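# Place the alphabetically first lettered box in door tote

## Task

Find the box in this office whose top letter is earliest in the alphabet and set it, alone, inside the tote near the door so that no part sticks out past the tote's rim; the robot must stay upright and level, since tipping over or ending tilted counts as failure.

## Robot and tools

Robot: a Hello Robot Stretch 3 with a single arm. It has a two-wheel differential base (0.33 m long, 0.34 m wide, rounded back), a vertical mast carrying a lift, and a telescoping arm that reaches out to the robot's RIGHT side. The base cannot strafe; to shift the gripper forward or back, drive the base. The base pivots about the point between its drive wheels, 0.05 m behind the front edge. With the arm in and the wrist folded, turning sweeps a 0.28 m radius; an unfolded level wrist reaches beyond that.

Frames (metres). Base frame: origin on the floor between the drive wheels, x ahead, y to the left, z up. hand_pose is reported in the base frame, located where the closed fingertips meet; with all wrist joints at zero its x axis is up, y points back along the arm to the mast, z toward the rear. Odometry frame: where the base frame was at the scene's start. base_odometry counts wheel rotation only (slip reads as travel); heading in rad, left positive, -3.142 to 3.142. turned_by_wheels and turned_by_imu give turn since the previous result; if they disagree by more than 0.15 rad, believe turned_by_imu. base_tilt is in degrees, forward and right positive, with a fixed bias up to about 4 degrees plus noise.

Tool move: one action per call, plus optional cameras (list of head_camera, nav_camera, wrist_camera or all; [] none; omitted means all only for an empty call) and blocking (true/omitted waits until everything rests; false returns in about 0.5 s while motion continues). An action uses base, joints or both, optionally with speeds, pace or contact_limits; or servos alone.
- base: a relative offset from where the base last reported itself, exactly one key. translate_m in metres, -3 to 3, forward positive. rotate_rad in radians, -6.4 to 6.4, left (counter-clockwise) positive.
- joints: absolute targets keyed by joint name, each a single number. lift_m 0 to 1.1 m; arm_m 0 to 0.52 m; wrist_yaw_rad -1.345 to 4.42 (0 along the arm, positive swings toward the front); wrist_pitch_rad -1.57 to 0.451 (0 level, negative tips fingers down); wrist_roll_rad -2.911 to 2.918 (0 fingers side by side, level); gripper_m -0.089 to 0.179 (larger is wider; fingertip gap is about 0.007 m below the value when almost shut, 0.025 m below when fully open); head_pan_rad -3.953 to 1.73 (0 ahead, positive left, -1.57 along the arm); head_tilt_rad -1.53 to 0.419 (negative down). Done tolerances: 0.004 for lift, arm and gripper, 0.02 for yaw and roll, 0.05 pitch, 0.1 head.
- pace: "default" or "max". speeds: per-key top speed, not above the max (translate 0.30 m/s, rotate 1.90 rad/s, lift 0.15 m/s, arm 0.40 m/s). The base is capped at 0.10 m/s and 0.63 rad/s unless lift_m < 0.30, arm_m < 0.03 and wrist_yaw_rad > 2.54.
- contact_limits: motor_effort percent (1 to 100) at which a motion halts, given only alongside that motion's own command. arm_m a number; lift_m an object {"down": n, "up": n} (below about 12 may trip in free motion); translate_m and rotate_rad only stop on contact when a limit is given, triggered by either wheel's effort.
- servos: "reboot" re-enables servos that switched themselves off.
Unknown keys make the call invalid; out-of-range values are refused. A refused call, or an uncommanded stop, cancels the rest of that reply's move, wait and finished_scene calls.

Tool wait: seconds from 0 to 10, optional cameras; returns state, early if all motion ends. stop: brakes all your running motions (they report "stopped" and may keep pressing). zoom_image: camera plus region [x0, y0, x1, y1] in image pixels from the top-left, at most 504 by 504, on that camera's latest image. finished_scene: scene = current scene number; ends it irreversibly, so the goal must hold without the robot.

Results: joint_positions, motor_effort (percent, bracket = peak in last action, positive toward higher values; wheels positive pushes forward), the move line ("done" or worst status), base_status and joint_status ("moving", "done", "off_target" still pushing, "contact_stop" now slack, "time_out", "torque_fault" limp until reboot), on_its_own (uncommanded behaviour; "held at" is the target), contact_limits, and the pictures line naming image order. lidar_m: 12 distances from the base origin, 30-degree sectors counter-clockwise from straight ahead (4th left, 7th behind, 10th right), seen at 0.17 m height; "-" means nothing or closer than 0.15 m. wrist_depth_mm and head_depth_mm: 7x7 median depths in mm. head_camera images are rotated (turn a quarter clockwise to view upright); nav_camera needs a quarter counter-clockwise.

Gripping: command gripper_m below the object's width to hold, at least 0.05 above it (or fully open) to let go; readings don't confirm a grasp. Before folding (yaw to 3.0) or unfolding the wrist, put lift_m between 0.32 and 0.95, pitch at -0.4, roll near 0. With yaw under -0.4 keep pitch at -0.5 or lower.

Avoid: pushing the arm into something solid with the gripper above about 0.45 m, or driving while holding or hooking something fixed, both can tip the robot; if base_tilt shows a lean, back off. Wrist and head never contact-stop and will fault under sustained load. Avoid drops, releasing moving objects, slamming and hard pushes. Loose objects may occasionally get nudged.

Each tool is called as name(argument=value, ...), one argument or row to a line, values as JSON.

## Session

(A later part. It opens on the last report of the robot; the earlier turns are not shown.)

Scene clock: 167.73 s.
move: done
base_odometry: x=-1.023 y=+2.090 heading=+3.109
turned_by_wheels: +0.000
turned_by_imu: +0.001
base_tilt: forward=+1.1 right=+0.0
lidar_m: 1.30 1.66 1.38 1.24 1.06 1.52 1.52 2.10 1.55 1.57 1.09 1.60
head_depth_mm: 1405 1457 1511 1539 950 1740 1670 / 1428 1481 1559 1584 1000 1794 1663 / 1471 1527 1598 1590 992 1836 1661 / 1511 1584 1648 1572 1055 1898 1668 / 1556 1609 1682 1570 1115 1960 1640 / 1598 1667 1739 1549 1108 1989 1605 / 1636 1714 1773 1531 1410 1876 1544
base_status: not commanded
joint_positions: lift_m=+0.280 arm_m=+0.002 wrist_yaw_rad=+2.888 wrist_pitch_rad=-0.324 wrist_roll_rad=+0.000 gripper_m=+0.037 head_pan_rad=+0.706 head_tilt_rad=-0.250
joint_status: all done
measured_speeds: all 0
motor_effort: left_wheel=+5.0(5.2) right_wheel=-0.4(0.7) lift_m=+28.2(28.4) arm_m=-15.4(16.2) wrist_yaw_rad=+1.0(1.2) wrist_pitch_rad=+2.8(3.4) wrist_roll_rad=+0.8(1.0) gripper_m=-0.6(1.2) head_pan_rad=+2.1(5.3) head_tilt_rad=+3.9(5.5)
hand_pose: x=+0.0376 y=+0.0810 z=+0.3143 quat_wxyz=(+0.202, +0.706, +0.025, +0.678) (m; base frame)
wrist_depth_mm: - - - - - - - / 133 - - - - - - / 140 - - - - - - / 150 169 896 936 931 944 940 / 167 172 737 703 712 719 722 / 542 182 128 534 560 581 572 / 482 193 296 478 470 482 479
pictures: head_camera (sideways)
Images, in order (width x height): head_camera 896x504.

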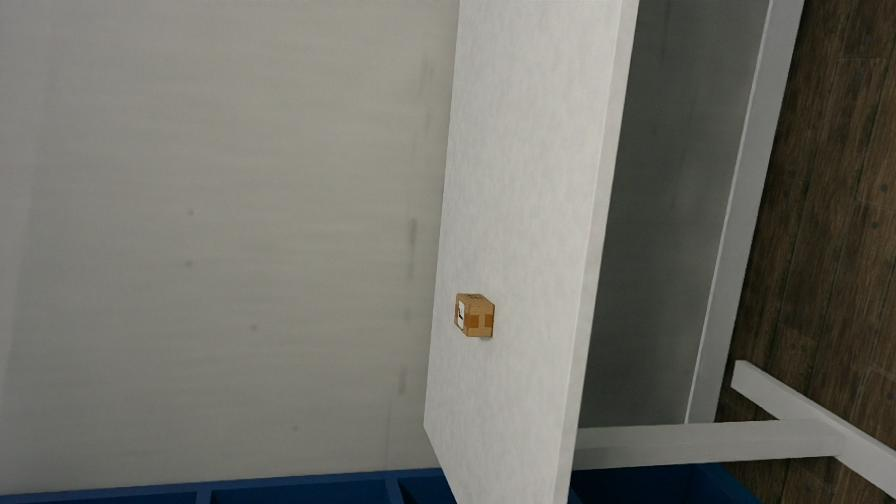

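move(
  base={"rotate_rad": -1.47},
  pace="max",
)

move(
  base={"translate_m": 0.39},
  joints={"head_pan_rad": -1.5, "head_tilt_rad": -0.45, "wrist_pitch_rad": -0.4},
  pace="max",
)

move(
  base={"rotate_rad": 1.963},
  joints={"lift_m": 0.95},
  pace="max",
  cameras=["head_camera"],
)

Scene clock: 229.23 s.
move: done
base_odometry: x=-1.023 y=+2.090 heading=+1.640
turned_by_wheels: -1.470
turned_by_imu: -1.462
base_tilt: forward=+1.0 right=-0.1
lidar_m: 1.54 1.09 1.67 1.30 1.66 1.38 1.24 1.05 1.52 2.12 2.10 1.54
head_depth_mm: 1299 1332 1398 1418 842 1575 1634 / 1336 1392 1442 1457 838 1633 1529 / 1395 1439 1512 1572 881 1734 1657 / 1437 1507 1567 1638 1739 1830 1636 / 1504 1576 1640 1704 1805 1878 1661 / 1549 1628 1719 1795 1905 1981 1641 / 1638 1705 1802 1890 1992 2046 1634
base_status: done
joint_positions: lift_m=+0.280 arm_m=+0.002 wrist_yaw_rad=+2.888 wrist_pitch_rad=-0.324 wrist_roll_rad=+0.000 gripper_m=+0.037 head_pan_rad=+0.700 head_tilt_rad=-0.250
joint_status: not commanded
measured_speeds: all 0
motor_effort: left_wheel=+8.9(18.4) right_wheel=-7.7(15.0) lift_m=+26.9(27.5) arm_m=-23.4(23.6) wrist_yaw_rad=+0.9(1.3) wrist_pitch_rad=+3.2(3.4) wrist_roll_rad=+0.9(1.1) gripper_m=+0.2(1.3) head_pan_rad=-2.2(4.4) head_tilt_rad=+3.6(4.6)
hand_pose: x=+0.0376 y=+0.0810 z=+0.3143 quat_wxyz=(+0.202, +0.706, +0.025, +0.678) (m; base frame)
wrist_depth_mm: - - - - - - - / 133 - - - - - - / 141 - - - - - - / 150 169 936 918 933 910 910 / 166 172 725 711 710 715 687 / 550 183 128 537 548 579 574 / 483 193 295 484 469 481 485
pictures: none

Scene clock: 231.83 s.
move: done
base_odometry: x=-1.050 y=+2.479 heading=+1.640
turned_by_wheels: +0.000
turned_by_imu: +0.000
base_tilt: forward=+0.9 right=-0.2
lidar_m: 1.18 0.76 1.27 1.35 1.36 1.71 1.62 1.40 1.71 1.97 1.96 1.19
head_depth_mm: 1861 2040 2224 2443 2147 1682 1406 / 1818 1970 2149 2360 2149 1683 1393 / 1762 1917 2063 2271 2123 1671 1385 / 1744 1864 1991 2219 2118 1676 1390 / 1681 1819 1976 2145 2127 1673 1388 / 1653 1767 1894 2076 2116 1662 1380 / 1618 1726 1840 2021 2091 1663 1371
base_status: done
joint_positions: lift_m=+0.280 arm_m=+0.002 wrist_yaw_rad=+2.888 wrist_pitch_rad=-0.416 wrist_roll_rad=+0.000 gripper_m=+0.037 head_pan_rad=-1.513 head_tilt_rad=-0.449
joint_status: all done
measured_speeds: translate_m=+0.000 rotate_rad=+0.000 lift_m=+0.000 arm_m=+0.000 wrist_yaw_rad=+0.000 wrist_pitch_rad=+0.000 wrist_roll_rad=+0.000 head_pan_rad=+0.024 head_tilt_rad=+0.000
motor_effort: left_wheel=+7.6(16.5) right_wheel=+0.6(11.5) lift_m=+26.3(27.2) arm_m=-21.7(23.6) wrist_yaw_rad=+0.7(1.4) wrist_pitch_rad=+2.5(3.0) wrist_roll_rad=+0.8(1.1) gripper_m=-0.8(1.0) head_pan_rad=+2.2(5.1) head_tilt_rad=-2.3(5.3)
hand_pose: x=+0.0350 y=+0.0708 z=+0.2932 quat_wxyz=(+0.232, +0.704, +0.058, +0.668) (m; base frame)
wrist_depth_mm: - - - - - - - / 135 - - - - - - / 144 174 - - - 961 - / 160 178 771 778 819 723 776 / 591 183 636 621 578 625 619 / 517 198 127 305 502 518 519 / 439 265 265 416 417 436 439
pictures: none

Scene clock: 237.10 s.
move: done
base_odometry: x=-1.050 y=+2.479 heading=-2.681
turned_by_wheels: +1.963
turned_by_imu: +1.957
base_tilt: forward=+1.1 right=-0.1
lidar_m: 1.35 1.70 1.62 1.40 1.91 2.04 1.96 1.20 1.22 1.17 0.76 1.65
head_depth_mm: 960 1025 1097 799 581 471 - / 972 1044 1099 798 578 471 - / 986 1050 1120 718 579 483 - / 994 1066 1134 745 578 483 - / 1008 1085 1145 786 573 497 1134 / 1021 1102 1160 784 571 496 1352 / 1036 1114 1200 781 571 1527 1388
base_status: done
joint_positions: lift_m=+0.950 arm_m=+0.002 wrist_yaw_rad=+2.888 wrist_pitch_rad=-0.417 wrist_roll_rad=+0.000 gripper_m=+0.037 head_pan_rad=-1.500 head_tilt_rad=-0.450
joint_status: all done
measured_speeds: all 0
motor_effort: left_wheel=-7.5(14.8) right_wheel=+7.9(16.1) lift_m=+29.7(32.9) arm_m=-21.6(23.8) wrist_yaw_rad=+0.8(1.3) wrist_pitch_rad=+2.9(3.4) wrist_roll_rad=+0.8(1.1) gripper_m=-0.1(1.5) head_pan_rad=+2.6(4.2) head_tilt_rad=-2.1(3.6)
hand_pose: x=+0.0350 y=+0.0706 z=+0.9629 quat_wxyz=(+0.233, +0.704, +0.058, +0.668) (m; base frame)
wrist_depth_mm: - - - - - - - / 135 - - - - - - / 145 172 - - - - - / 162 178 - - - - - / - 182 - - - - - / - 199 127 - - - - / - - - - - - -
pictures: head_camera (sideways)
Images, in order (width x height): head_camera 896x504.

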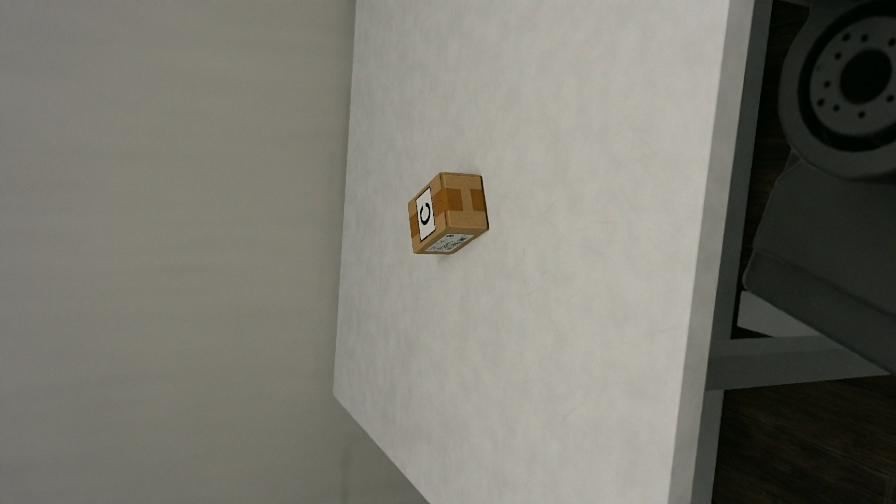

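move(
  cameras=["head_camera"],
)

Scene clock: 255.70 s.
base_odometry: x=-1.050 y=+2.479 heading=-2.681
turned_by_wheels: +0.000
turned_by_imu: +0.000
base_tilt: forward=+1.0 right=-0.2
lidar_m: 1.35 1.70 1.62 1.40 1.92 2.03 1.96 1.20 1.21 1.17 0.76 1.65
head_depth_mm: 965 1027 1096 802 582 470 - / 970 1043 1104 798 579 470 - / 981 1054 1126 719 580 483 - / 998 1071 1131 752 575 483 - / 1011 1088 1148 788 574 497 1130 / 1022 1095 1155 782 572 496 1348 / 1033 1108 1208 780 572 1523 1389
base_status: done
joint_positions: lift_m=+0.950 arm_m=+0.002 wrist_yaw_rad=+2.888 wrist_pitch_rad=-0.417 wrist_roll_rad=+0.000 gripper_m=+0.037 head_pan_rad=-1.500 head_tilt_rad=-0.450
joint_status: all done
measured_speeds: all 0
motor_effort: left_wheel=-7.5(14.8) right_wheel=+7.5(16.1) lift_m=+29.5(32.9) arm_m=-19.0(23.8) wrist_yaw_rad=+1.1(1.3) wrist_pitch_rad=+3.0(3.4) wrist_roll_rad=+0.8(1.1) gripper_m=+0.7(1.5) head_pan_rad=+3.9(4.2) head_tilt_rad=-0.7(3.6)
hand_pose: x=+0.0350 y=+0.0706 z=+0.9629 quat_wxyz=(+0.233, +0.704, +0.058, +0.668) (m; base frame)
wrist_depth_mm: - - - - - - - / 135 - - - - - - / 145 172 - - - - - / 162 179 - - - - - / - 181 - - - - - / - 199 128 - - - - / - - - - - - -
pictures: head_camera (sideways)
Images, in order (width x height): head_camera 896x504.

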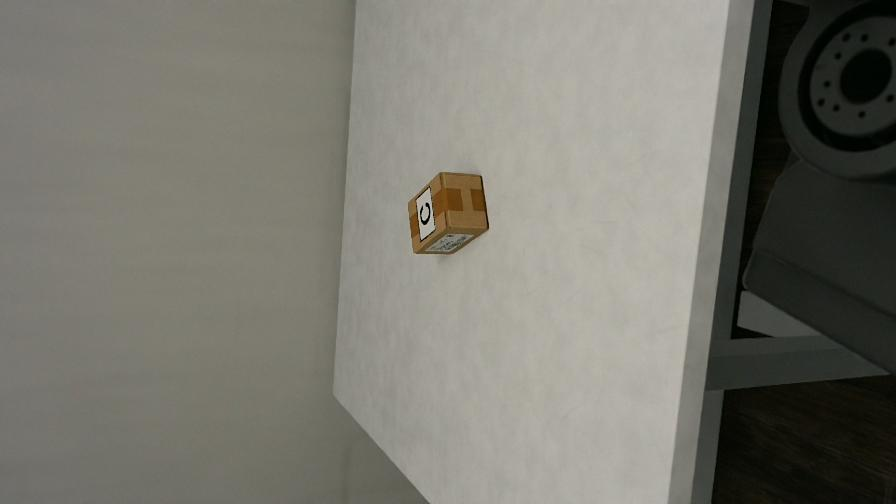

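zoom_image(
  camera="head_camera",
  region=[400, 165, 495, 260],
)

Scaled by 5.305 from the camera's 896x504 image, which has a finer 1280x720 frame.

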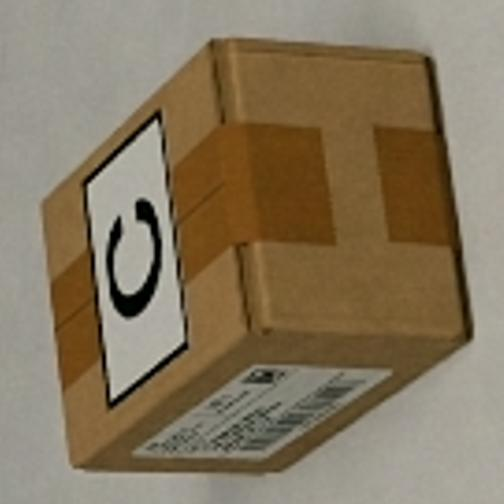

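move(
  joints={"wrist_yaw_rad": 1.2, "gripper_m": 0.15},
  pace="max",
)

move(
  joints={"wrist_yaw_rad": 0.44, "wrist_pitch_rad": -0.55, "lift_m": 1.05, "arm_m": 0.25, "head_tilt_rad": -0.5},
  pace="max",
  cameras=["head_camera", "wrist_camera"],
)

Scene clock: 300.50 s.
move: done
base_odometry: x=-1.050 y=+2.479 heading=-2.681
turned_by_wheels: +0.000
turned_by_imu: +0.001
base_tilt: forward=+1.0 right=-0.3
lidar_m: 1.35 1.70 1.62 1.40 1.92 2.03 1.96 1.20 1.21 1.17 0.76 1.65
head_depth_mm: 960 1029 1094 798 582 472 - / 975 1044 1094 796 580 470 - / 987 1056 1121 716 578 485 1427 / 996 1071 1133 752 577 497 1378 / 1009 1084 1146 788 573 498 1405 / 1023 1102 1157 784 571 494 - / 1030 1117 1203 782 574 495 1445
base_status: not commanded
joint_positions: lift_m=+0.950 arm_m=+0.002 wrist_yaw_rad=+1.203 wrist_pitch_rad=-0.417 wrist_roll_rad=+0.000 gripper_m=+0.150 head_pan_rad=-1.500 head_tilt_rad=-0.450
joint_status: all done
measured_speeds: all 0
motor_effort: left_wheel=-7.5(7.6) right_wheel=+8.1(8.5) lift_m=+28.8(29.3) arm_m=-15.5(16.8) wrist_yaw_rad=-2.4(9.2) wrist_pitch_rad=+3.0(3.2) wrist_roll_rad=+0.8(1.0) gripper_m=+0.3(93.3) head_pan_rad=+3.4(4.4) head_tilt_rad=-0.7(2.6)
hand_pose: x=+0.1881 y=-0.2275 z=+0.9629 quat_wxyz=(+0.654, +0.512, -0.487, +0.271) (m; base frame)
wrist_depth_mm: - - - - - - - / - - - - - - - / - - - - 365 343 345 / - - - - - 269 255 / - - - - - 221 210 / - 122 - - - 120 181 / - - - - - - 101
pictures: none

Scene clock: 302.37 s.
move: done
base_odometry: x=-1.050 y=+2.479 heading=-2.680
turned_by_wheels: +0.000
turned_by_imu: +0.010
base_tilt: forward=+1.0 right=-0.2
lidar_m: 1.35 1.70 1.62 1.40 1.92 2.02 1.96 1.20 1.21 1.17 0.76 1.67
head_depth_mm: 949 299 328 712 536 470 1347 / 967 313 325 625 536 1463 1330 / 979 1050 411 620 534 1468 1335 / 993 1075 984 675 533 1512 1335 / 1000 1088 1050 673 531 1086 1240 / 1017 1109 1044 702 530 1500 1331 / 1030 1129 1217 703 529 1538 1327
base_status: not commanded
joint_positions: lift_m=+1.050 arm_m=+0.250 wrist_yaw_rad=+0.440 wrist_pitch_rad=-0.566 wrist_roll_rad=+0.003 gripper_m=+0.150 head_pan_rad=-1.499 head_tilt_rad=-0.504
joint_status: all done
measured_speeds: translate_m=+0.000 rotate_rad=-0.001 lift_m=+0.000 arm_m=+0.000 wrist_yaw_rad=+0.000 wrist_pitch_rad=+0.000 wrist_roll_rad=+0.000 head_pan_rad=+0.000 head_tilt_rad=+0.000
motor_effort: left_wheel=+0.1(7.6) right_wheel=-0.4(8.3) lift_m=+26.4(32.7) arm_m=+7.3(42.1) wrist_yaw_rad=+0.4(78.7) wrist_pitch_rad=+2.4(13.7) wrist_roll_rad=-0.4(4.0) gripper_m=-0.2(12.0) head_pan_rad=+1.9(4.2) head_tilt_rad=+1.3(3.4)
hand_pose: x=+0.0651 y=-0.5791 z=+1.0310 quat_wxyz=(+0.705, +0.341, -0.620, -0.045) (m; base frame)
wrist_depth_mm: - - - - - - - / - - - - - - - / - 409 393 393 388 386 388 / 348 336 335 331 267 332 333 / 283 284 282 282 256 284 281 / 251 122 244 243 244 120 243 / - 205 215 215 214 210 111
pictures: head_camera (sideways), wrist_camera
Images, in order (width x height): head_camera 896x504, wrist_camera 644x364.

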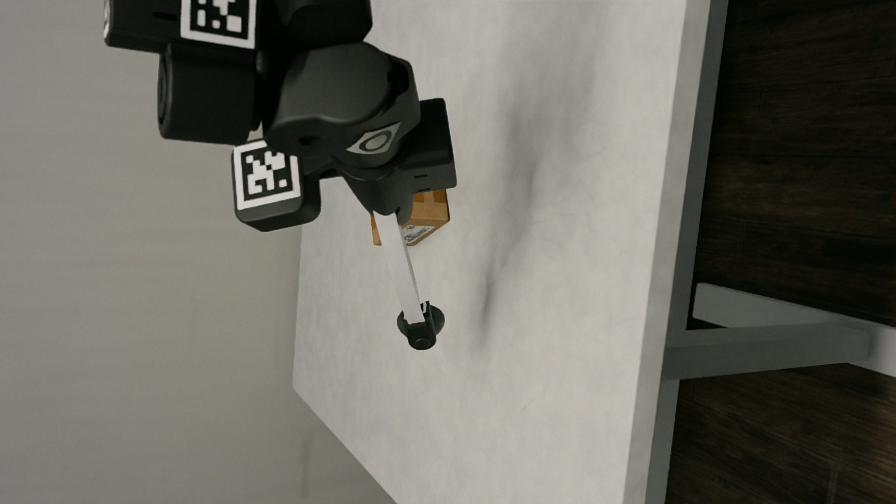

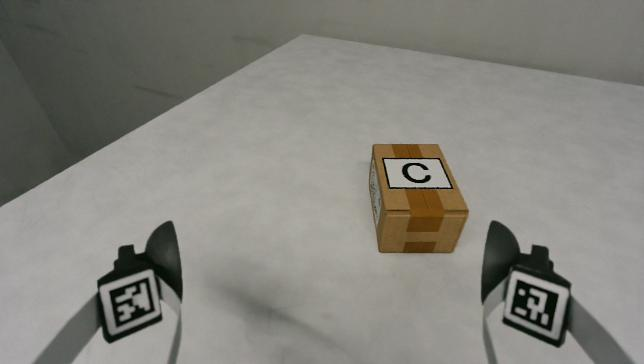

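move(
  base={"translate_m": -0.016},
  joints={"arm_m": 0.33},
  cameras=["wrist_camera"],
)

Scene clock: 323.67 s.
move: done
base_odometry: x=-1.036 y=+2.486 heading=-2.680
turned_by_wheels: +0.000
turned_by_imu: +0.001
base_tilt: forward=+0.9 right=-0.3
lidar_m: 1.37 1.72 1.63 1.40 1.92 2.01 1.94 1.19 1.21 1.17 0.77 1.66
head_depth_mm: 939 369 888 721 541 475 1342 / 969 385 399 719 539 1472 1345 / 982 1038 477 684 537 1472 1348 / 996 1075 1067 693 537 1511 1342 / 1004 1093 1058 678 534 1175 1266 / 1029 1108 1052 709 534 1475 1305 / 1039 1136 1205 709 534 1555 1328
base_status: done
joint_positions: lift_m=+1.050 arm_m=+0.330 wrist_yaw_rad=+0.440 wrist_pitch_rad=-0.566 wrist_roll_rad=+0.003 gripper_m=+0.150 head_pan_rad=-1.499 head_tilt_rad=-0.500
joint_status: all done
measured_speeds: all 0
motor_effort: left_wheel=-4.8(9.0) right_wheel=-5.6(9.1) lift_m=+28.9(28.9) arm_m=+24.3(28.3) wrist_yaw_rad=+0.4(0.7) wrist_pitch_rad=+2.6(3.0) wrist_roll_rad=-0.3(0.5) gripper_m=+0.0(1.2) head_pan_rad=-2.0(2.2) head_tilt_rad=+2.5(3.6)
hand_pose: x=+0.0651 y=-0.6590 z=+1.0310 quat_wxyz=(+0.705, +0.341, -0.620, -0.045) (m; base frame)
wrist_depth_mm: - - - - - - - / - - - - - - - / - 412 391 395 391 386 393 / 335 335 335 333 334 336 337 / 283 284 282 232 266 283 282 / 251 122 245 200 201 120 245 / - 124 216 211 211 211 111
pictures: wrist_camera
Images, in order (width x height): wrist_camera 644x364.

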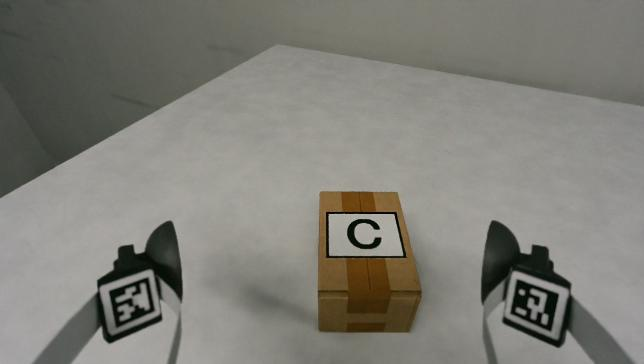

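move(
  joints={"arm_m": 0.378},
)

move(
  joints={"lift_m": 0.977},
  speeds={"lift_m": 0.06},
  contact_limits={"lift_m": {"down": 16}},
  cameras=["wrist_camera"],
)

Scene clock: 332.03 s.
move: done
base_odometry: x=-1.036 y=+2.486 heading=-2.680
turned_by_wheels: +0.000
turned_by_imu: +0.001
base_tilt: forward=+0.9 right=-0.2
lidar_m: 1.37 1.72 1.63 1.40 1.92 2.01 1.94 1.19 1.21 1.17 0.76 1.66
head_depth_mm: 940 417 949 722 542 475 1341 / 972 431 451 719 540 1471 1350 / 987 1029 531 700 539 1476 1341 / 989 1082 1074 696 536 1533 1338 / 1007 1094 1058 713 535 1178 1282 / 1019 1109 1054 707 535 1467 1309 / 1033 1127 1211 706 534 1553 1328
base_status: not commanded
joint_positions: lift_m=+1.050 arm_m=+0.378 wrist_yaw_rad=+0.440 wrist_pitch_rad=-0.566 wrist_roll_rad=+0.003 gripper_m=+0.150 head_pan_rad=-1.499 head_tilt_rad=-0.500
joint_status: all done
measured_speeds: all 0
motor_effort: left_wheel=-4.8(5.1) right_wheel=-5.4(5.9) lift_m=+29.5(30.5) arm_m=+24.2(27.0) wrist_yaw_rad=+0.2(0.8) wrist_pitch_rad=+3.2(3.2) wrist_roll_rad=-0.3(0.7) gripper_m=-0.4(1.3) head_pan_rad=-3.9(3.9) head_tilt_rad=+1.2(4.0)
hand_pose: x=+0.0651 y=-0.7070 z=+1.0310 quat_wxyz=(+0.705, +0.341, -0.620, -0.045) (m; base frame)
wrist_depth_mm: - - - - - - - / - - - - - - - / - 410 392 396 393 393 389 / 336 335 334 335 335 334 334 / 282 283 285 283 281 283 280 / 251 122 243 189 243 120 244 / - 124 216 167 211 210 111
pictures: none

Scene clock: 333.83 s.
move: done
base_odometry: x=-1.036 y=+2.486 heading=-2.680
turned_by_wheels: +0.000
turned_by_imu: +0.000
base_tilt: forward=+0.9 right=-0.1
lidar_m: 1.37 1.71 1.63 1.40 1.93 2.01 1.94 1.19 1.21 1.17 0.77 1.67
head_depth_mm: 955 1017 456 687 542 474 1344 / 965 1043 461 629 537 1491 1340 / 980 1070 566 628 540 1492 1350 / 995 1075 1074 682 537 1507 1338 / 1006 1094 1065 710 534 1428 1286 / 1024 1105 1056 710 536 1469 1305 / 1035 1122 1212 708 534 1553 1334
base_status: not commanded
joint_positions: lift_m=+0.977 arm_m=+0.378 wrist_yaw_rad=+0.440 wrist_pitch_rad=-0.555 wrist_roll_rad=+0.004 gripper_m=+0.150 head_pan_rad=-1.500 head_tilt_rad=-0.500
joint_status: all done
measured_speeds: all 0
motor_effort: left_wheel=-4.9(5.0) right_wheel=-4.0(6.0) lift_m=+17.8(26.6) arm_m=+23.3(24.3) wrist_yaw_rad=+0.1(1.1) wrist_pitch_rad=+0.9(3.0) wrist_roll_rad=-0.5(0.8) gripper_m=-0.4(1.3) head_pan_rad=-2.7(4.7) head_tilt_rad=+2.2(4.2)
contact_limits: lift_m down 16 (down: maximum 72; up: maximum 65)
hand_pose: x=+0.0659 y=-0.7086 z=+0.9602 quat_wxyz=(+0.705, +0.338, -0.622, -0.041) (m; base frame)
wrist_depth_mm: - - - - - - - / - 350 366 370 369 365 365 / 284 285 283 283 282 285 281 / 231 229 229 152 222 230 229 / 193 193 187 128 137 192 192 / 167 122 167 110 113 122 161 / - 125 143 122 139 143 139
pictures: wrist_camera
Images, in order (width x height): wrist_camera 644x364.

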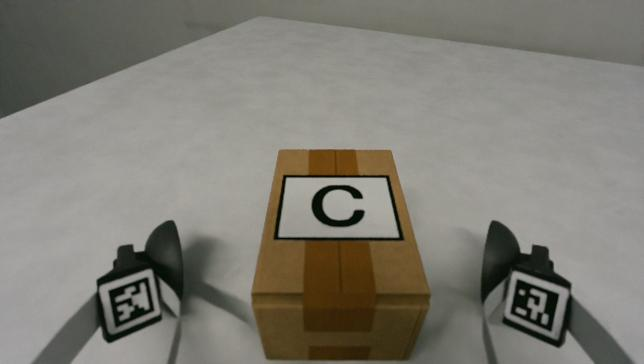

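move(
  joints={"lift_m": 0.981},
  speeds={"lift_m": 0.04},
)

move(
  joints={"gripper_m": 0.02},
)

move(
  joints={"gripper_m": 0.0},
  cameras=["wrist_camera"],
)

Scene clock: 341.27 s.
move: done
base_odometry: x=-1.036 y=+2.486 heading=-2.680
turned_by_wheels: +0.000
turned_by_imu: +0.001
base_tilt: forward=+1.1 right=-0.1
lidar_m: 1.37 1.72 1.63 1.40 1.93 2.01 1.93 1.19 1.21 1.17 0.77 1.66
head_depth_mm: 957 1014 458 724 541 473 1345 / 968 1048 465 656 539 1474 1334 / 982 1055 559 627 538 1489 1347 / 992 1081 1063 679 537 1514 1333 / 1004 1088 1073 706 535 1435 1277 / 1025 1111 1055 711 534 1465 1307 / 1037 1130 1211 705 534 1539 1330
base_status: not commanded
joint_positions: lift_m=+0.981 arm_m=+0.378 wrist_yaw_rad=+0.440 wrist_pitch_rad=-0.561 wrist_roll_rad=+0.004 gripper_m=+0.150 head_pan_rad=-1.500 head_tilt_rad=-0.500
joint_status: all done
measured_speeds: all 0
motor_effort: left_wheel=-4.1(4.8) right_wheel=-3.4(4.3) lift_m=+30.6(31.1) arm_m=+20.5(21.8) wrist_yaw_rad=+0.6(0.6) wrist_pitch_rad=+2.2(2.2) wrist_roll_rad=-0.4(0.7) gripper_m=+0.1(0.9) head_pan_rad=-3.3(3.8) head_tilt_rad=+2.5(3.3)
hand_pose: x=+0.0655 y=-0.7077 z=+0.9630 quat_wxyz=(+0.705, +0.339, -0.621, -0.044) (m; base frame)
wrist_depth_mm: - - - - - - - / - 352 370 368 368 368 369 / 285 284 286 285 285 283 284 / 232 232 231 154 224 231 231 / 196 195 190 131 184 195 194 / 169 122 169 113 116 121 168 / - 124 145 124 142 145 142
pictures: none

Scene clock: 343.13 s.
move: done
base_odometry: x=-1.036 y=+2.486 heading=-2.680
turned_by_wheels: +0.000
turned_by_imu: +0.000
base_tilt: forward=+1.0 right=-0.1
lidar_m: 1.37 1.72 1.63 1.40 1.92 2.01 1.94 1.19 1.21 1.17 0.77 1.67
head_depth_mm: 960 1012 457 720 541 473 1339 / 970 1033 464 656 540 1474 1340 / 984 1067 559 627 538 1487 1348 / 998 1077 1070 682 536 1506 1337 / 1010 1093 1063 711 536 1437 1278 / 1019 1107 1058 710 535 1471 1295 / 1039 1128 1211 706 533 1551 1326
base_status: not commanded
joint_positions: lift_m=+0.981 arm_m=+0.378 wrist_yaw_rad=+0.443 wrist_pitch_rad=-0.555 wrist_roll_rad=+0.004 gripper_m=+0.022 head_pan_rad=-1.500 head_tilt_rad=-0.500
joint_status: all done
measured_speeds: all 0
motor_effort: left_wheel=-4.0(4.5) right_wheel=-3.9(4.3) lift_m=+23.7(30.4) arm_m=+19.8(21.3) wrist_yaw_rad=-1.5(2.0) wrist_pitch_rad=+0.5(2.0) wrist_roll_rad=-0.3(0.7) gripper_m=-32.2(99.8) head_pan_rad=-2.6(4.8) head_tilt_rad=+2.3(3.9)
hand_pose: x=+0.0663 y=-0.7083 z=+0.9642 quat_wxyz=(+0.705, +0.338, -0.622, -0.041) (m; base frame)
wrist_depth_mm: - - - - - - - / - 358 355 375 354 376 351 / 292 291 290 289 289 288 288 / 235 236 235 157 227 234 234 / 199 198 151 133 145 198 203 / 171 171 123 114 121 167 170 / 150 143 136 126 143 143 149
pictures: none

Scene clock: 343.87 s.
move: done
base_odometry: x=-1.036 y=+2.486 heading=-2.680
turned_by_wheels: +0.000
turned_by_imu: +0.000
base_tilt: forward=+0.9 right=-0.2
lidar_m: 1.37 1.71 1.63 1.40 1.93 2.01 1.94 1.19 1.21 1.17 0.77 1.67
head_depth_mm: 954 1019 455 722 539 471 1346 / 976 1036 464 657 538 1486 1349 / 982 1062 558 629 538 1479 1338 / 994 1075 1074 681 536 1512 1344 / 1006 1093 1060 713 536 1440 1278 / 1023 1104 1057 708 535 1474 1299 / 1034 1129 1210 708 534 1542 1329
base_status: not commanded
joint_positions: lift_m=+0.981 arm_m=+0.378 wrist_yaw_rad=+0.443 wrist_pitch_rad=-0.555 wrist_roll_rad=+0.004 gripper_m=+0.002 head_pan_rad=-1.500 head_tilt_rad=-0.500
joint_status: all done
measured_speeds: all 0
motor_effort: left_wheel=-4.0(4.1) right_wheel=-3.8(4.2) lift_m=+20.3(23.5) arm_m=+19.4(20.2) wrist_yaw_rad=-2.1(2.2) wrist_pitch_rad=+0.7(1.0) wrist_roll_rad=-0.5(0.7) gripper_m=-40.1(98.3) head_pan_rad=-2.2(4.9) head_tilt_rad=+2.5(3.5)
hand_pose: x=+0.0663 y=-0.7083 z=+0.9642 quat_wxyz=(+0.705, +0.338, -0.622, -0.041) (m; base frame)
wrist_depth_mm: - - - - - - - / - 354 355 380 358 375 352 / 292 290 290 291 288 289 289 / 236 237 237 157 226 233 234 / 199 198 151 133 147 198 204 / 171 171 124 115 122 166 170 / 151 143 143 126 143 143 149
pictures: wrist_camera
Images, in order (width x height): wrist_camera 644x364.

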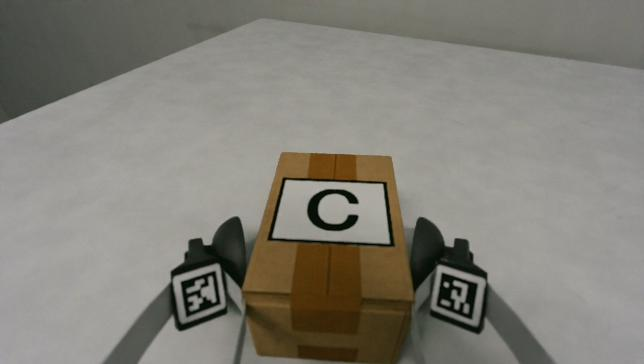

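move(
  joints={"lift_m": 1.07},
  speeds={"lift_m": 0.06},
  cameras=["wrist_camera"],
)

Scene clock: 349.13 s.
move: done
base_odometry: x=-1.036 y=+2.486 heading=-2.680
turned_by_wheels: +0.000
turned_by_imu: +0.001
base_tilt: forward=+1.1 right=-0.1
lidar_m: 1.37 1.72 1.64 1.40 1.93 2.01 1.94 1.19 1.21 1.17 0.77 1.66
head_depth_mm: 399 412 1082 723 541 473 1342 / 960 425 493 718 540 1483 1344 / 982 523 579 719 537 1478 1341 / 990 1080 875 713 536 1518 1339 / 1009 1097 1051 713 534 1431 1277 / 1023 1111 1056 711 534 1475 1309 / 1036 1123 1210 706 533 1552 1328
base_status: not commanded
joint_positions: lift_m=+1.070 arm_m=+0.378 wrist_yaw_rad=+0.443 wrist_pitch_rad=-0.570 wrist_roll_rad=+0.004 gripper_m=+0.005 head_pan_rad=-1.500 head_tilt_rad=-0.500
joint_status: all done
measured_speeds: all 0
on_its_own: gripper_m is held at +0.004, not at your +0.000, by its stall guard, which is not easing now
motor_effort: left_wheel=-3.6(4.1) right_wheel=-4.1(4.3) lift_m=+30.7(32.9) arm_m=+16.5(18.1) wrist_yaw_rad=-2.1(2.3) wrist_pitch_rad=+3.5(3.8) wrist_roll_rad=-0.5(0.8) gripper_m=-20.6(21.8) head_pan_rad=-3.0(3.9) head_tilt_rad=+2.5(3.6)
hand_pose: x=+0.0653 y=-0.7062 z=+1.0501 quat_wxyz=(+0.705, +0.343, -0.619, -0.046) (m; base frame)
wrist_depth_mm: - - - - - - - / - - - - - - - / - - - - - 422 421 / - 365 361 166 349 360 360 / 307 309 151 136 147 306 306 / 265 265 124 115 123 257 264 / 241 223 225 123 224 228 234
pictures: wrist_camera
Images, in order (width x height): wrist_camera 644x364.

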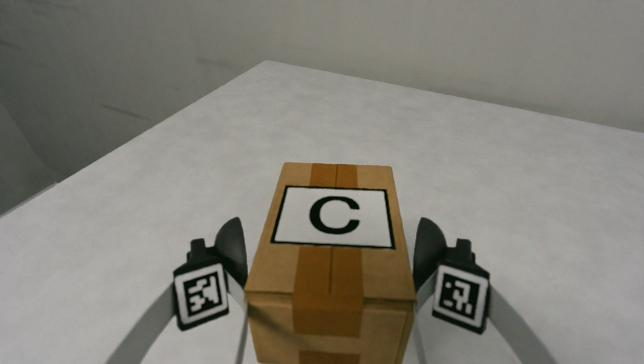

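move(
  joints={"arm_m": 0.0, "head_pan_rad": -2.35, "head_tilt_rad": -0.4},
  speeds={"arm_m": 0.25, "head_pan_rad": 1.5},
  cameras=["head_camera", "nav_camera", "wrist_camera"],
)

Scene clock: 360.70 s.
move: done
base_odometry: x=-1.036 y=+2.486 heading=-2.680
turned_by_wheels: +0.000
turned_by_imu: +0.001
base_tilt: forward=+1.0 right=-0.1
lidar_m: 1.37 1.71 1.63 1.40 1.92 2.01 1.94 1.19 1.21 1.17 0.77 1.66
head_depth_mm: 1732 1883 - - - 1626 1454 / 1576 1711 - - - 1662 1443 / 1436 1508 - - - 1620 1450 / 1330 1387 - - 590 1768 1440 / 1229 1282 - - - 1656 1433 / 1146 1193 - - - - 1398 / 1074 1120 - - - - 1363
base_status: not commanded
joint_positions: lift_m=+1.070 arm_m=+0.002 wrist_yaw_rad=+0.443 wrist_pitch_rad=-0.571 wrist_roll_rad=+0.004 gripper_m=+0.005 head_pan_rad=-2.353 head_tilt_rad=-0.399
joint_status: all done
joint sent to its limit — arm_m, lower limit.
measured_speeds: all 0
on_its_own: gripper_m is held at +0.004, not at your +0.000, by its stall guard, which is not easing now
motor_effort: left_wheel=-3.9(4.1) right_wheel=-3.9(4.4) lift_m=+22.1(31.1) arm_m=-23.5(26.0) wrist_yaw_rad=-1.6(2.2) wrist_pitch_rad=+3.7(4.0) wrist_roll_rad=-0.4(0.8) gripper_m=-20.8(21.5) head_pan_rad=+2.6(4.9) head_tilt_rad=+2.1(4.9)
hand_pose: x=+0.0653 y=-0.3299 z=+1.0500 quat_wxyz=(+0.705, +0.343, -0.619, -0.046) (m; base frame)
wrist_depth_mm: - - - - - - - / - - - - - - - / - - - - - - - / - 374 364 166 351 362 359 / - - 151 135 147 309 305 / - - 124 115 122 259 267 / - - 130 123 129 229 234
pictures: head_camera (sideways), nav_camera (sideways), wrist_camera
Images, in order (width x height): head_camera 896x504, nav_camera 672x504, wrist_camera 644x364.

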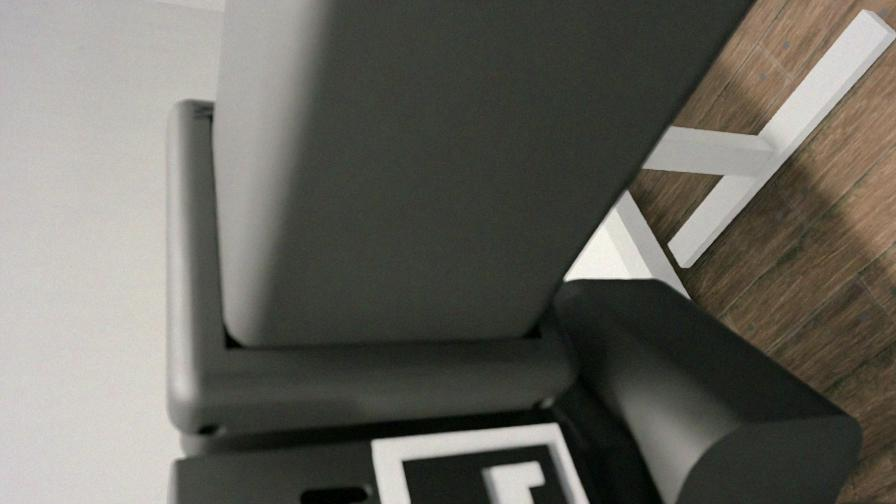

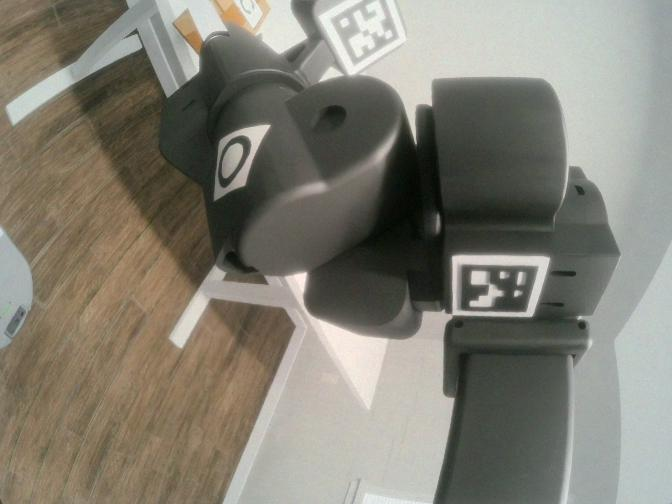

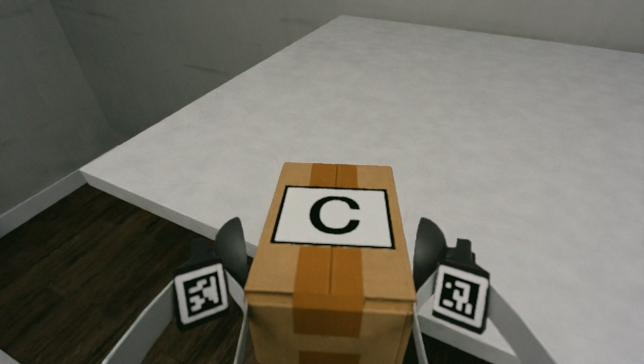

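move(
  joints={"wrist_yaw_rad": 1.57},
)

move(
  base={"translate_m": -0.35},
  joints={"lift_m": 0.6, "head_pan_rad": -2.1, "head_tilt_rad": -0.35},
  pace="max",
  cameras=["head_camera", "nav_camera"],
)

Scene clock: 405.30 s.
move: done
base_odometry: x=-1.036 y=+2.486 heading=-2.680
turned_by_wheels: +0.000
turned_by_imu: +0.001
base_tilt: forward=+0.9 right=+0.1
lidar_m: 1.37 1.71 1.63 1.40 1.92 2.01 1.94 1.19 1.21 1.17 0.77 1.66
head_depth_mm: 1717 1864 - - - 1675 1453 / 1561 1713 - - - 1679 1442 / 1435 1504 - - - 1615 1435 / 1324 1389 - - 592 1719 1450 / 1221 1291 - - 597 1660 1428 / 1141 1184 - - 592 529 1435 / 1069 1115 - - 571 493 1400
base_status: not commanded
joint_positions: lift_m=+1.070 arm_m=+0.002 wrist_yaw_rad=+1.567 wrist_pitch_rad=-0.571 wrist_roll_rad=+0.004 gripper_m=+0.005 head_pan_rad=-2.350 head_tilt_rad=-0.399
joint_status: all done
measured_speeds: all 0
on_its_own: gripper_m is held at +0.004, not at your +0.000, by its stall guard, which is not easing now
motor_effort: left_wheel=-4.0(4.1) right_wheel=-3.9(4.2) lift_m=+21.6(21.6) arm_m=-23.0(23.7) wrist_yaw_rad=+3.3(6.2) wrist_pitch_rad=+3.8(4.0) wrist_roll_rad=-0.6(0.8) gripper_m=-20.3(21.5) head_pan_rad=+2.8(4.1) head_tilt_rad=+0.5(2.0)
hand_pose: x=+0.1812 y=-0.1477 z=+1.0500 quat_wxyz=(+0.621, +0.620, -0.341, +0.336) (m; base frame)
wrist_depth_mm: - - - - - - - / - - - - - - - / - - - - - - - / - - - 166 - - 364 / - - 151 136 147 - 315 / - - 124 115 123 - 279 / - - 130 123 - - -
pictures: none

Scene clock: 409.73 s.
move: done
base_odometry: x=-0.722 y=+2.642 heading=-2.681
turned_by_wheels: +0.000
turned_by_imu: +0.001
base_tilt: forward=+1.1 right=-0.3
lidar_m: 1.72 2.00 1.84 1.42 1.82 1.65 1.59 1.65 0.93 1.17 0.94 1.66
head_depth_mm: 1290 1385 1487 1031 688 1779 1523 / 1234 1312 1397 1026 683 577 1394 / 1169 1248 1332 1020 680 550 1423 / 1119 1183 1266 1013 681 512 1501 / 1068 1138 1211 1008 675 509 1449 / 1025 1083 1152 1002 674 507 1405 / 980 1030 1093 993 668 505 445
base_status: done
joint_positions: lift_m=+0.600 arm_m=+0.002 wrist_yaw_rad=+1.567 wrist_pitch_rad=-0.572 wrist_roll_rad=+0.004 gripper_m=+0.005 head_pan_rad=-2.099 head_tilt_rad=-0.350
joint_status: all done
measured_speeds: all 0
on_its_own: gripper_m is held at +0.004, not at your +0.000, by its stall guard, which is not easing now
motor_effort: left_wheel=-7.4(13.9) right_wheel=-0.4(11.7) lift_m=+22.4(23.5) arm_m=-21.3(23.7) wrist_yaw_rad=+3.4(4.2) wrist_pitch_rad=+3.6(4.2) wrist_roll_rad=-0.3(0.8) gripper_m=-20.2(21.5) head_pan_rad=-2.9(4.9) head_tilt_rad=+3.3(6.7)
hand_pose: x=+0.1811 y=-0.1477 z=+0.5798 quat_wxyz=(+0.621, +0.621, -0.341, +0.336) (m; base frame)
wrist_depth_mm: - - - - - - - / - - - - - - - / - - - - - - - / - - - 167 - - - / 926 897 150 136 146 931 891 / 784 794 124 115 123 740 800 / 718 655 130 123 666 674 678
pictures: head_camera (sideways), nav_camera (sideways)
Images, in order (width x height): head_camera 896x504, nav_camera 672x504.

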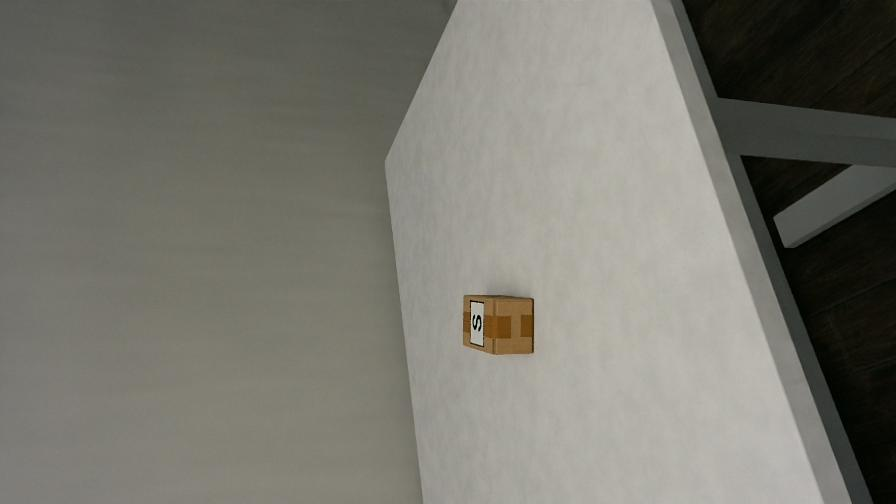

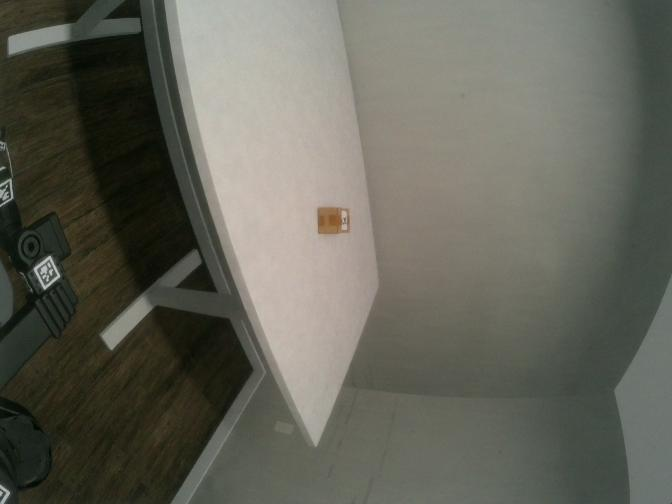

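move(
  base={"rotate_rad": -0.958},
  pace="max",
)

move(
  base={"translate_m": -1.2},
  joints={"head_pan_rad": -3.75, "head_tilt_rad": -0.6},
  pace="max",
)

move(
  base={"translate_m": -0.515},
  pace="max",
  cameras=["head_camera", "nav_camera", "wrist_camera"],
)

Scene clock: 435.23 s.
move: done
base_odometry: x=-0.722 y=+2.642 heading=+2.645
turned_by_wheels: -0.957
turned_by_imu: -0.953
base_tilt: forward=+0.9 right=+0.0
lidar_m: 0.94 1.86 1.72 1.83 1.43 1.54 1.53 1.61 1.59 0.93 0.95 1.17
head_depth_mm: 1324 1394 1483 1589 1693 1793 1522 / 1344 1440 1514 1619 1735 1813 1503 / 1363 1443 1533 1643 1769 1843 1500 / 1392 1479 1557 1675 1798 1858 1502 / 1420 1494 1607 1718 1839 1858 1491 / 1440 1530 1644 1742 1895 1870 1490 / 1464 1553 1664 1783 1897 1848 1497
base_status: done
joint_positions: lift_m=+0.600 arm_m=+0.002 wrist_yaw_rad=+1.567 wrist_pitch_rad=-0.572 wrist_roll_rad=+0.004 gripper_m=+0.005 head_pan_rad=-2.100 head_tilt_rad=-0.350
joint_status: not commanded
measured_speeds: all 0
on_its_own: gripper_m is held at +0.004, not at your +0.000, by its stall guard, which is not easing now
motor_effort: left_wheel=+11.6(14.4) right_wheel=-10.0(15.8) lift_m=+25.6(25.9) arm_m=-23.7(23.7) wrist_yaw_rad=+3.0(3.5) wrist_pitch_rad=+4.0(4.2) wrist_roll_rad=-0.4(0.8) gripper_m=-19.8(21.3) head_pan_rad=-3.5(4.7) head_tilt_rad=+2.8(4.5)
hand_pose: x=+0.1811 y=-0.1476 z=+0.5798 quat_wxyz=(+0.621, +0.621, -0.341, +0.336) (m; base frame)
wrist_depth_mm: - - - - - - - / - - - - - - - / - - - - - - - / - - - 166 - - - / 916 894 148 136 147 900 882 / 777 776 124 115 123 781 795 / 718 660 130 123 672 667 670
pictures: none

Scene clock: 448.20 s.
move: done
base_odometry: x=+0.333 y=+2.070 heading=+2.645
turned_by_wheels: +0.000
turned_by_imu: +0.004
base_tilt: forward=+1.0 right=+0.0
lidar_m: 2.13 2.64 1.93 1.04 0.44 0.44 1.16 0.91 0.90 0.96 1.43 1.68
head_depth_mm: 344 382 628 513 1026 894 - / 522 473 443 486 560 827 792 / 2263 2511 2712 2098 1650 974 796 / 2266 2511 2761 2245 1795 1471 1261 / 2304 2523 2777 2243 1782 1474 1262 / 2315 2557 2787 2271 1793 1475 1253 / 2228 2205 2286 2151 1772 1483 1260
base_status: done
joint_positions: lift_m=+0.600 arm_m=+0.002 wrist_yaw_rad=+1.567 wrist_pitch_rad=-0.572 wrist_roll_rad=+0.004 gripper_m=+0.005 head_pan_rad=-3.750 head_tilt_rad=-0.600
joint_status: all done
measured_speeds: all 0
on_its_own: gripper_m is held at +0.004, not at your +0.000, by its stall guard, which is not easing now
motor_effort: left_wheel=-4.0(11.7) right_wheel=-3.4(13.1) lift_m=+30.5(31.2) arm_m=-18.4(23.6) wrist_yaw_rad=+3.0(4.0) wrist_pitch_rad=+3.8(4.3) wrist_roll_rad=-0.4(0.8) gripper_m=-21.2(21.6) head_pan_rad=+2.9(4.7) head_tilt_rad=-2.6(5.6)
hand_pose: x=+0.1811 y=-0.1476 z=+0.5798 quat_wxyz=(+0.621, +0.621, -0.341, +0.336) (m; base frame)
wrist_depth_mm: - - - - - - - / - - - - - - - / - - - - - - - / - - - 167 - - - / 912 912 150 136 148 899 892 / 789 786 125 115 123 763 797 / 714 655 130 123 670 665 697
pictures: none

Scene clock: 454.30 s.
move: done
base_odometry: x=+0.786 y=+1.825 heading=+2.645
turned_by_wheels: +0.000
turned_by_imu: +0.002
base_tilt: forward=+1.1 right=-0.2
lidar_m: 2.64 3.10 0.36 0.39 0.58 1.62 0.77 0.61 0.60 0.64 0.95 2.12
head_depth_mm: 1870 2049 2289 2264 1789 1509 - / 1881 2073 2272 2256 1795 1487 1287 / 1923 2088 2361 2203 1794 1469 1256 / 1910 2084 2342 2236 1775 1480 1259 / 1933 2125 2390 2269 1778 1469 1259 / 1893 2048 2044 2083 1780 1469 1258 / 1440 1465 1512 1562 1602 1466 1254
base_status: done
joint_positions: lift_m=+0.600 arm_m=+0.002 wrist_yaw_rad=+1.567 wrist_pitch_rad=-0.572 wrist_roll_rad=+0.004 gripper_m=+0.005 head_pan_rad=-3.750 head_tilt_rad=-0.600
joint_status: not commanded
measured_speeds: all 0
on_its_own: gripper_m is held at +0.004, not at your +0.000, by its stall guard, which is not easing now
motor_effort: left_wheel=-7.8(12.1) right_wheel=-2.1(9.3) lift_m=+30.2(30.9) arm_m=-16.6(19.2) wrist_yaw_rad=+3.2(3.7) wrist_pitch_rad=+4.0(4.2) wrist_roll_rad=-0.4(0.8) gripper_m=-20.3(21.5) head_pan_rad=+2.8(4.3) head_tilt_rad=-2.2(4.3)
hand_pose: x=+0.1811 y=-0.1476 z=+0.5798 quat_wxyz=(+0.621, +0.621, -0.341, +0.336) (m; base frame)
wrist_depth_mm: - - - - - - - / - - - - - - - / - - - - - - - / - - - 166 - - - / 898 930 151 136 147 879 903 / 787 786 124 115 122 765 787 / 716 661 130 123 661 667 680
pictures: head_camera (sideways), nav_camera (sideways), wrist_camera
Images, in order (width x height): head_camera 896x504, nav_camera 672x504, wrist_camera 644x364.

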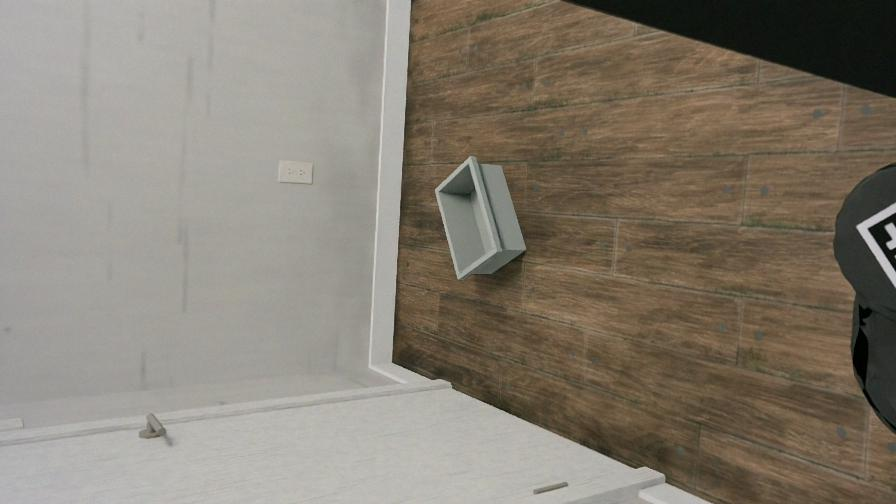

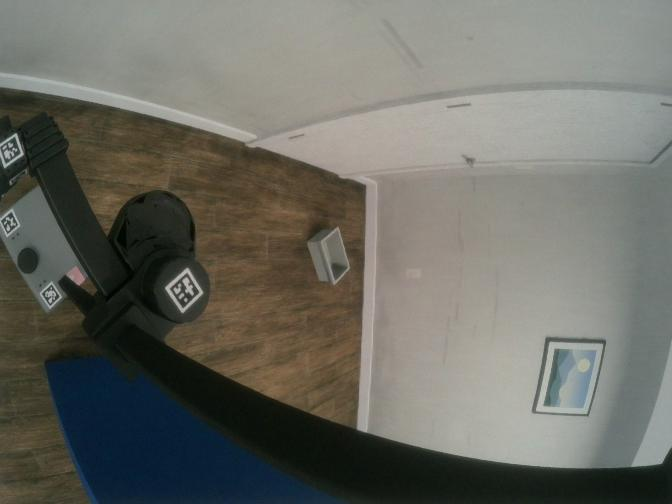

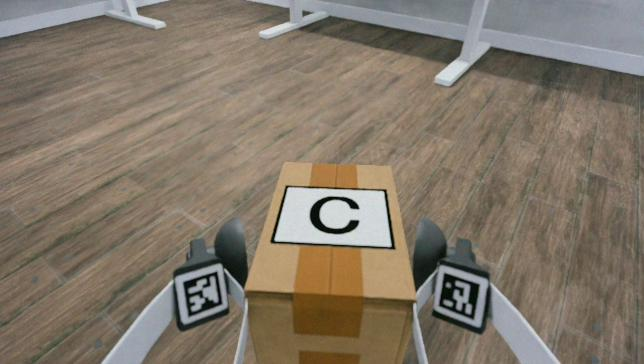

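move(
  base={"rotate_rad": -0.831},
  joints={"lift_m": 0.4},
  pace="max",
)

move(
  base={"translate_m": -0.9},
  joints={"head_pan_rad": -2.685, "head_tilt_rad": -0.95},
  pace="max",
  cameras=["head_camera", "nav_camera"],
)

Scene clock: 528.73 s.
move: done
base_odometry: x=+0.786 y=+1.825 heading=+1.815
turned_by_wheels: -0.830
turned_by_imu: -0.827
base_tilt: forward=+1.1 right=-0.1
lidar_m: 1.36 2.12 2.64 0.38 0.37 0.44 2.21 1.07 0.67 0.60 0.60 0.72
head_depth_mm: 333 357 387 420 464 526 - / 361 390 425 466 518 581 671 / 393 429 471 523 588 673 787 / 433 477 530 598 687 800 955 / 483 547 616 2077 1681 1448 1233 / 2230 2417 2627 2282 1777 1466 1265 / 2083 2236 2438 2273 1773 1464 1257
base_status: done
joint_positions: lift_m=+0.400 arm_m=+0.002 wrist_yaw_rad=+1.567 wrist_pitch_rad=-0.573 wrist_roll_rad=+0.004 gripper_m=+0.005 head_pan_rad=-3.750 head_tilt_rad=-0.600
joint_status: all done
measured_speeds: all 0
on_its_own: gripper_m is held at +0.004, not at your +0.000, by its stall guard, which is not easing now
motor_effort: left_wheel=+11.0(14.5) right_wheel=-10.0(15.3) lift_m=+22.8(26.2) arm_m=-18.8(18.9) wrist_yaw_rad=+2.8(3.5) wrist_pitch_rad=+3.9(4.2) wrist_roll_rad=-0.5(0.8) gripper_m=-20.5(21.4) head_pan_rad=+3.2(4.2) head_tilt_rad=-1.7(3.3)
hand_pose: x=+0.1809 y=-0.1476 z=+0.3796 quat_wxyz=(+0.621, +0.621, -0.340, +0.336) (m; base frame)
wrist_depth_mm: - - - - - 521 421 / - - - - - 527 432 / 962 926 944 941 942 538 437 / 769 774 780 167 763 560 453 / 652 667 151 136 147 632 459 / 573 577 124 115 123 536 438 / 515 477 130 123 476 482 478
pictures: none

Scene clock: 538.70 s.
move: done
base_odometry: x=+1.003 y=+0.952 heading=+1.815
turned_by_wheels: +0.000
turned_by_imu: +0.003
base_tilt: forward=+0.9 right=-0.2
lidar_m: 1.75 0.44 0.48 0.90 2.41 1.49 1.34 1.34 0.83 0.75 0.77 0.93
head_depth_mm: 1220 1403 1639 1536 1381 1239 525 / 1267 1465 1679 1569 1389 1236 577 / 1299 1512 1717 1508 1373 1233 582 / 1346 1586 1765 1499 1358 1237 595 / 1401 1653 1801 1563 1383 1246 643 / 1386 1558 1691 1570 1383 1236 603 / 1187 1269 1379 1497 1382 1249 1127
base_status: done
joint_positions: lift_m=+0.400 arm_m=+0.002 wrist_yaw_rad=+1.567 wrist_pitch_rad=-0.573 wrist_roll_rad=+0.004 gripper_m=+0.005 head_pan_rad=-2.685 head_tilt_rad=-0.950
joint_status: all done
measured_speeds: all 0
on_its_own: gripper_m is held at +0.004, not at your +0.000, by its stall guard, which is not easing now
motor_effort: left_wheel=-4.7(11.9) right_wheel=-3.5(13.8) lift_m=+30.3(31.2) arm_m=-21.1(23.6) wrist_yaw_rad=+2.4(3.6) wrist_pitch_rad=+3.8(4.4) wrist_roll_rad=-0.5(0.8) gripper_m=-20.9(21.4) head_pan_rad=-2.9(5.5) head_tilt_rad=+0.3(6.4)
hand_pose: x=+0.1809 y=-0.1476 z=+0.3796 quat_wxyz=(+0.621, +0.621, -0.340, +0.336) (m; base frame)
wrist_depth_mm: 526 - - - - - 545 / 506 - - - - - 550 / 493 935 908 965 925 - - / 483 759 769 166 749 777 - / 487 663 150 136 146 664 621 / 507 575 124 115 123 557 572 / 521 482 129 123 484 487 499
pictures: head_camera (sideways), nav_camera (sideways)
Images, in order (width x height): head_camera 896x504, nav_camera 672x504.

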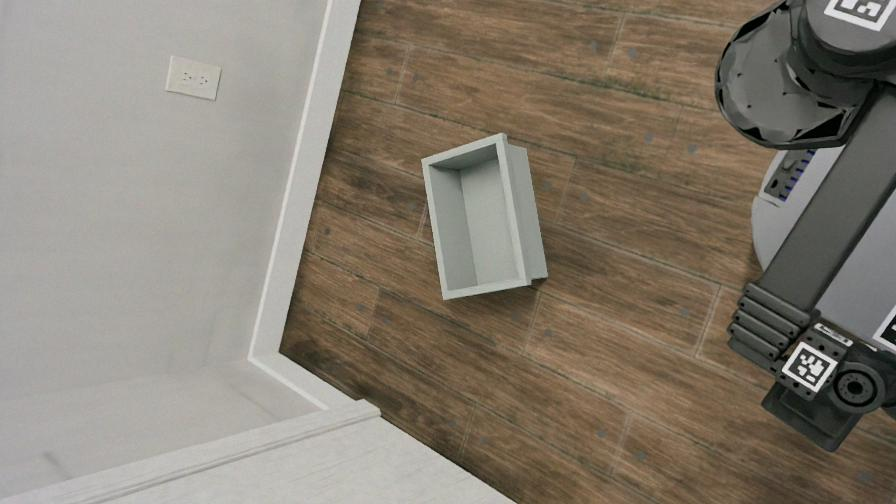

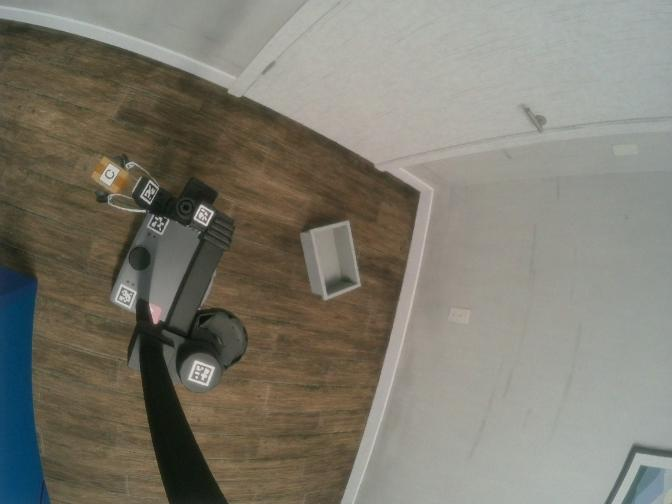

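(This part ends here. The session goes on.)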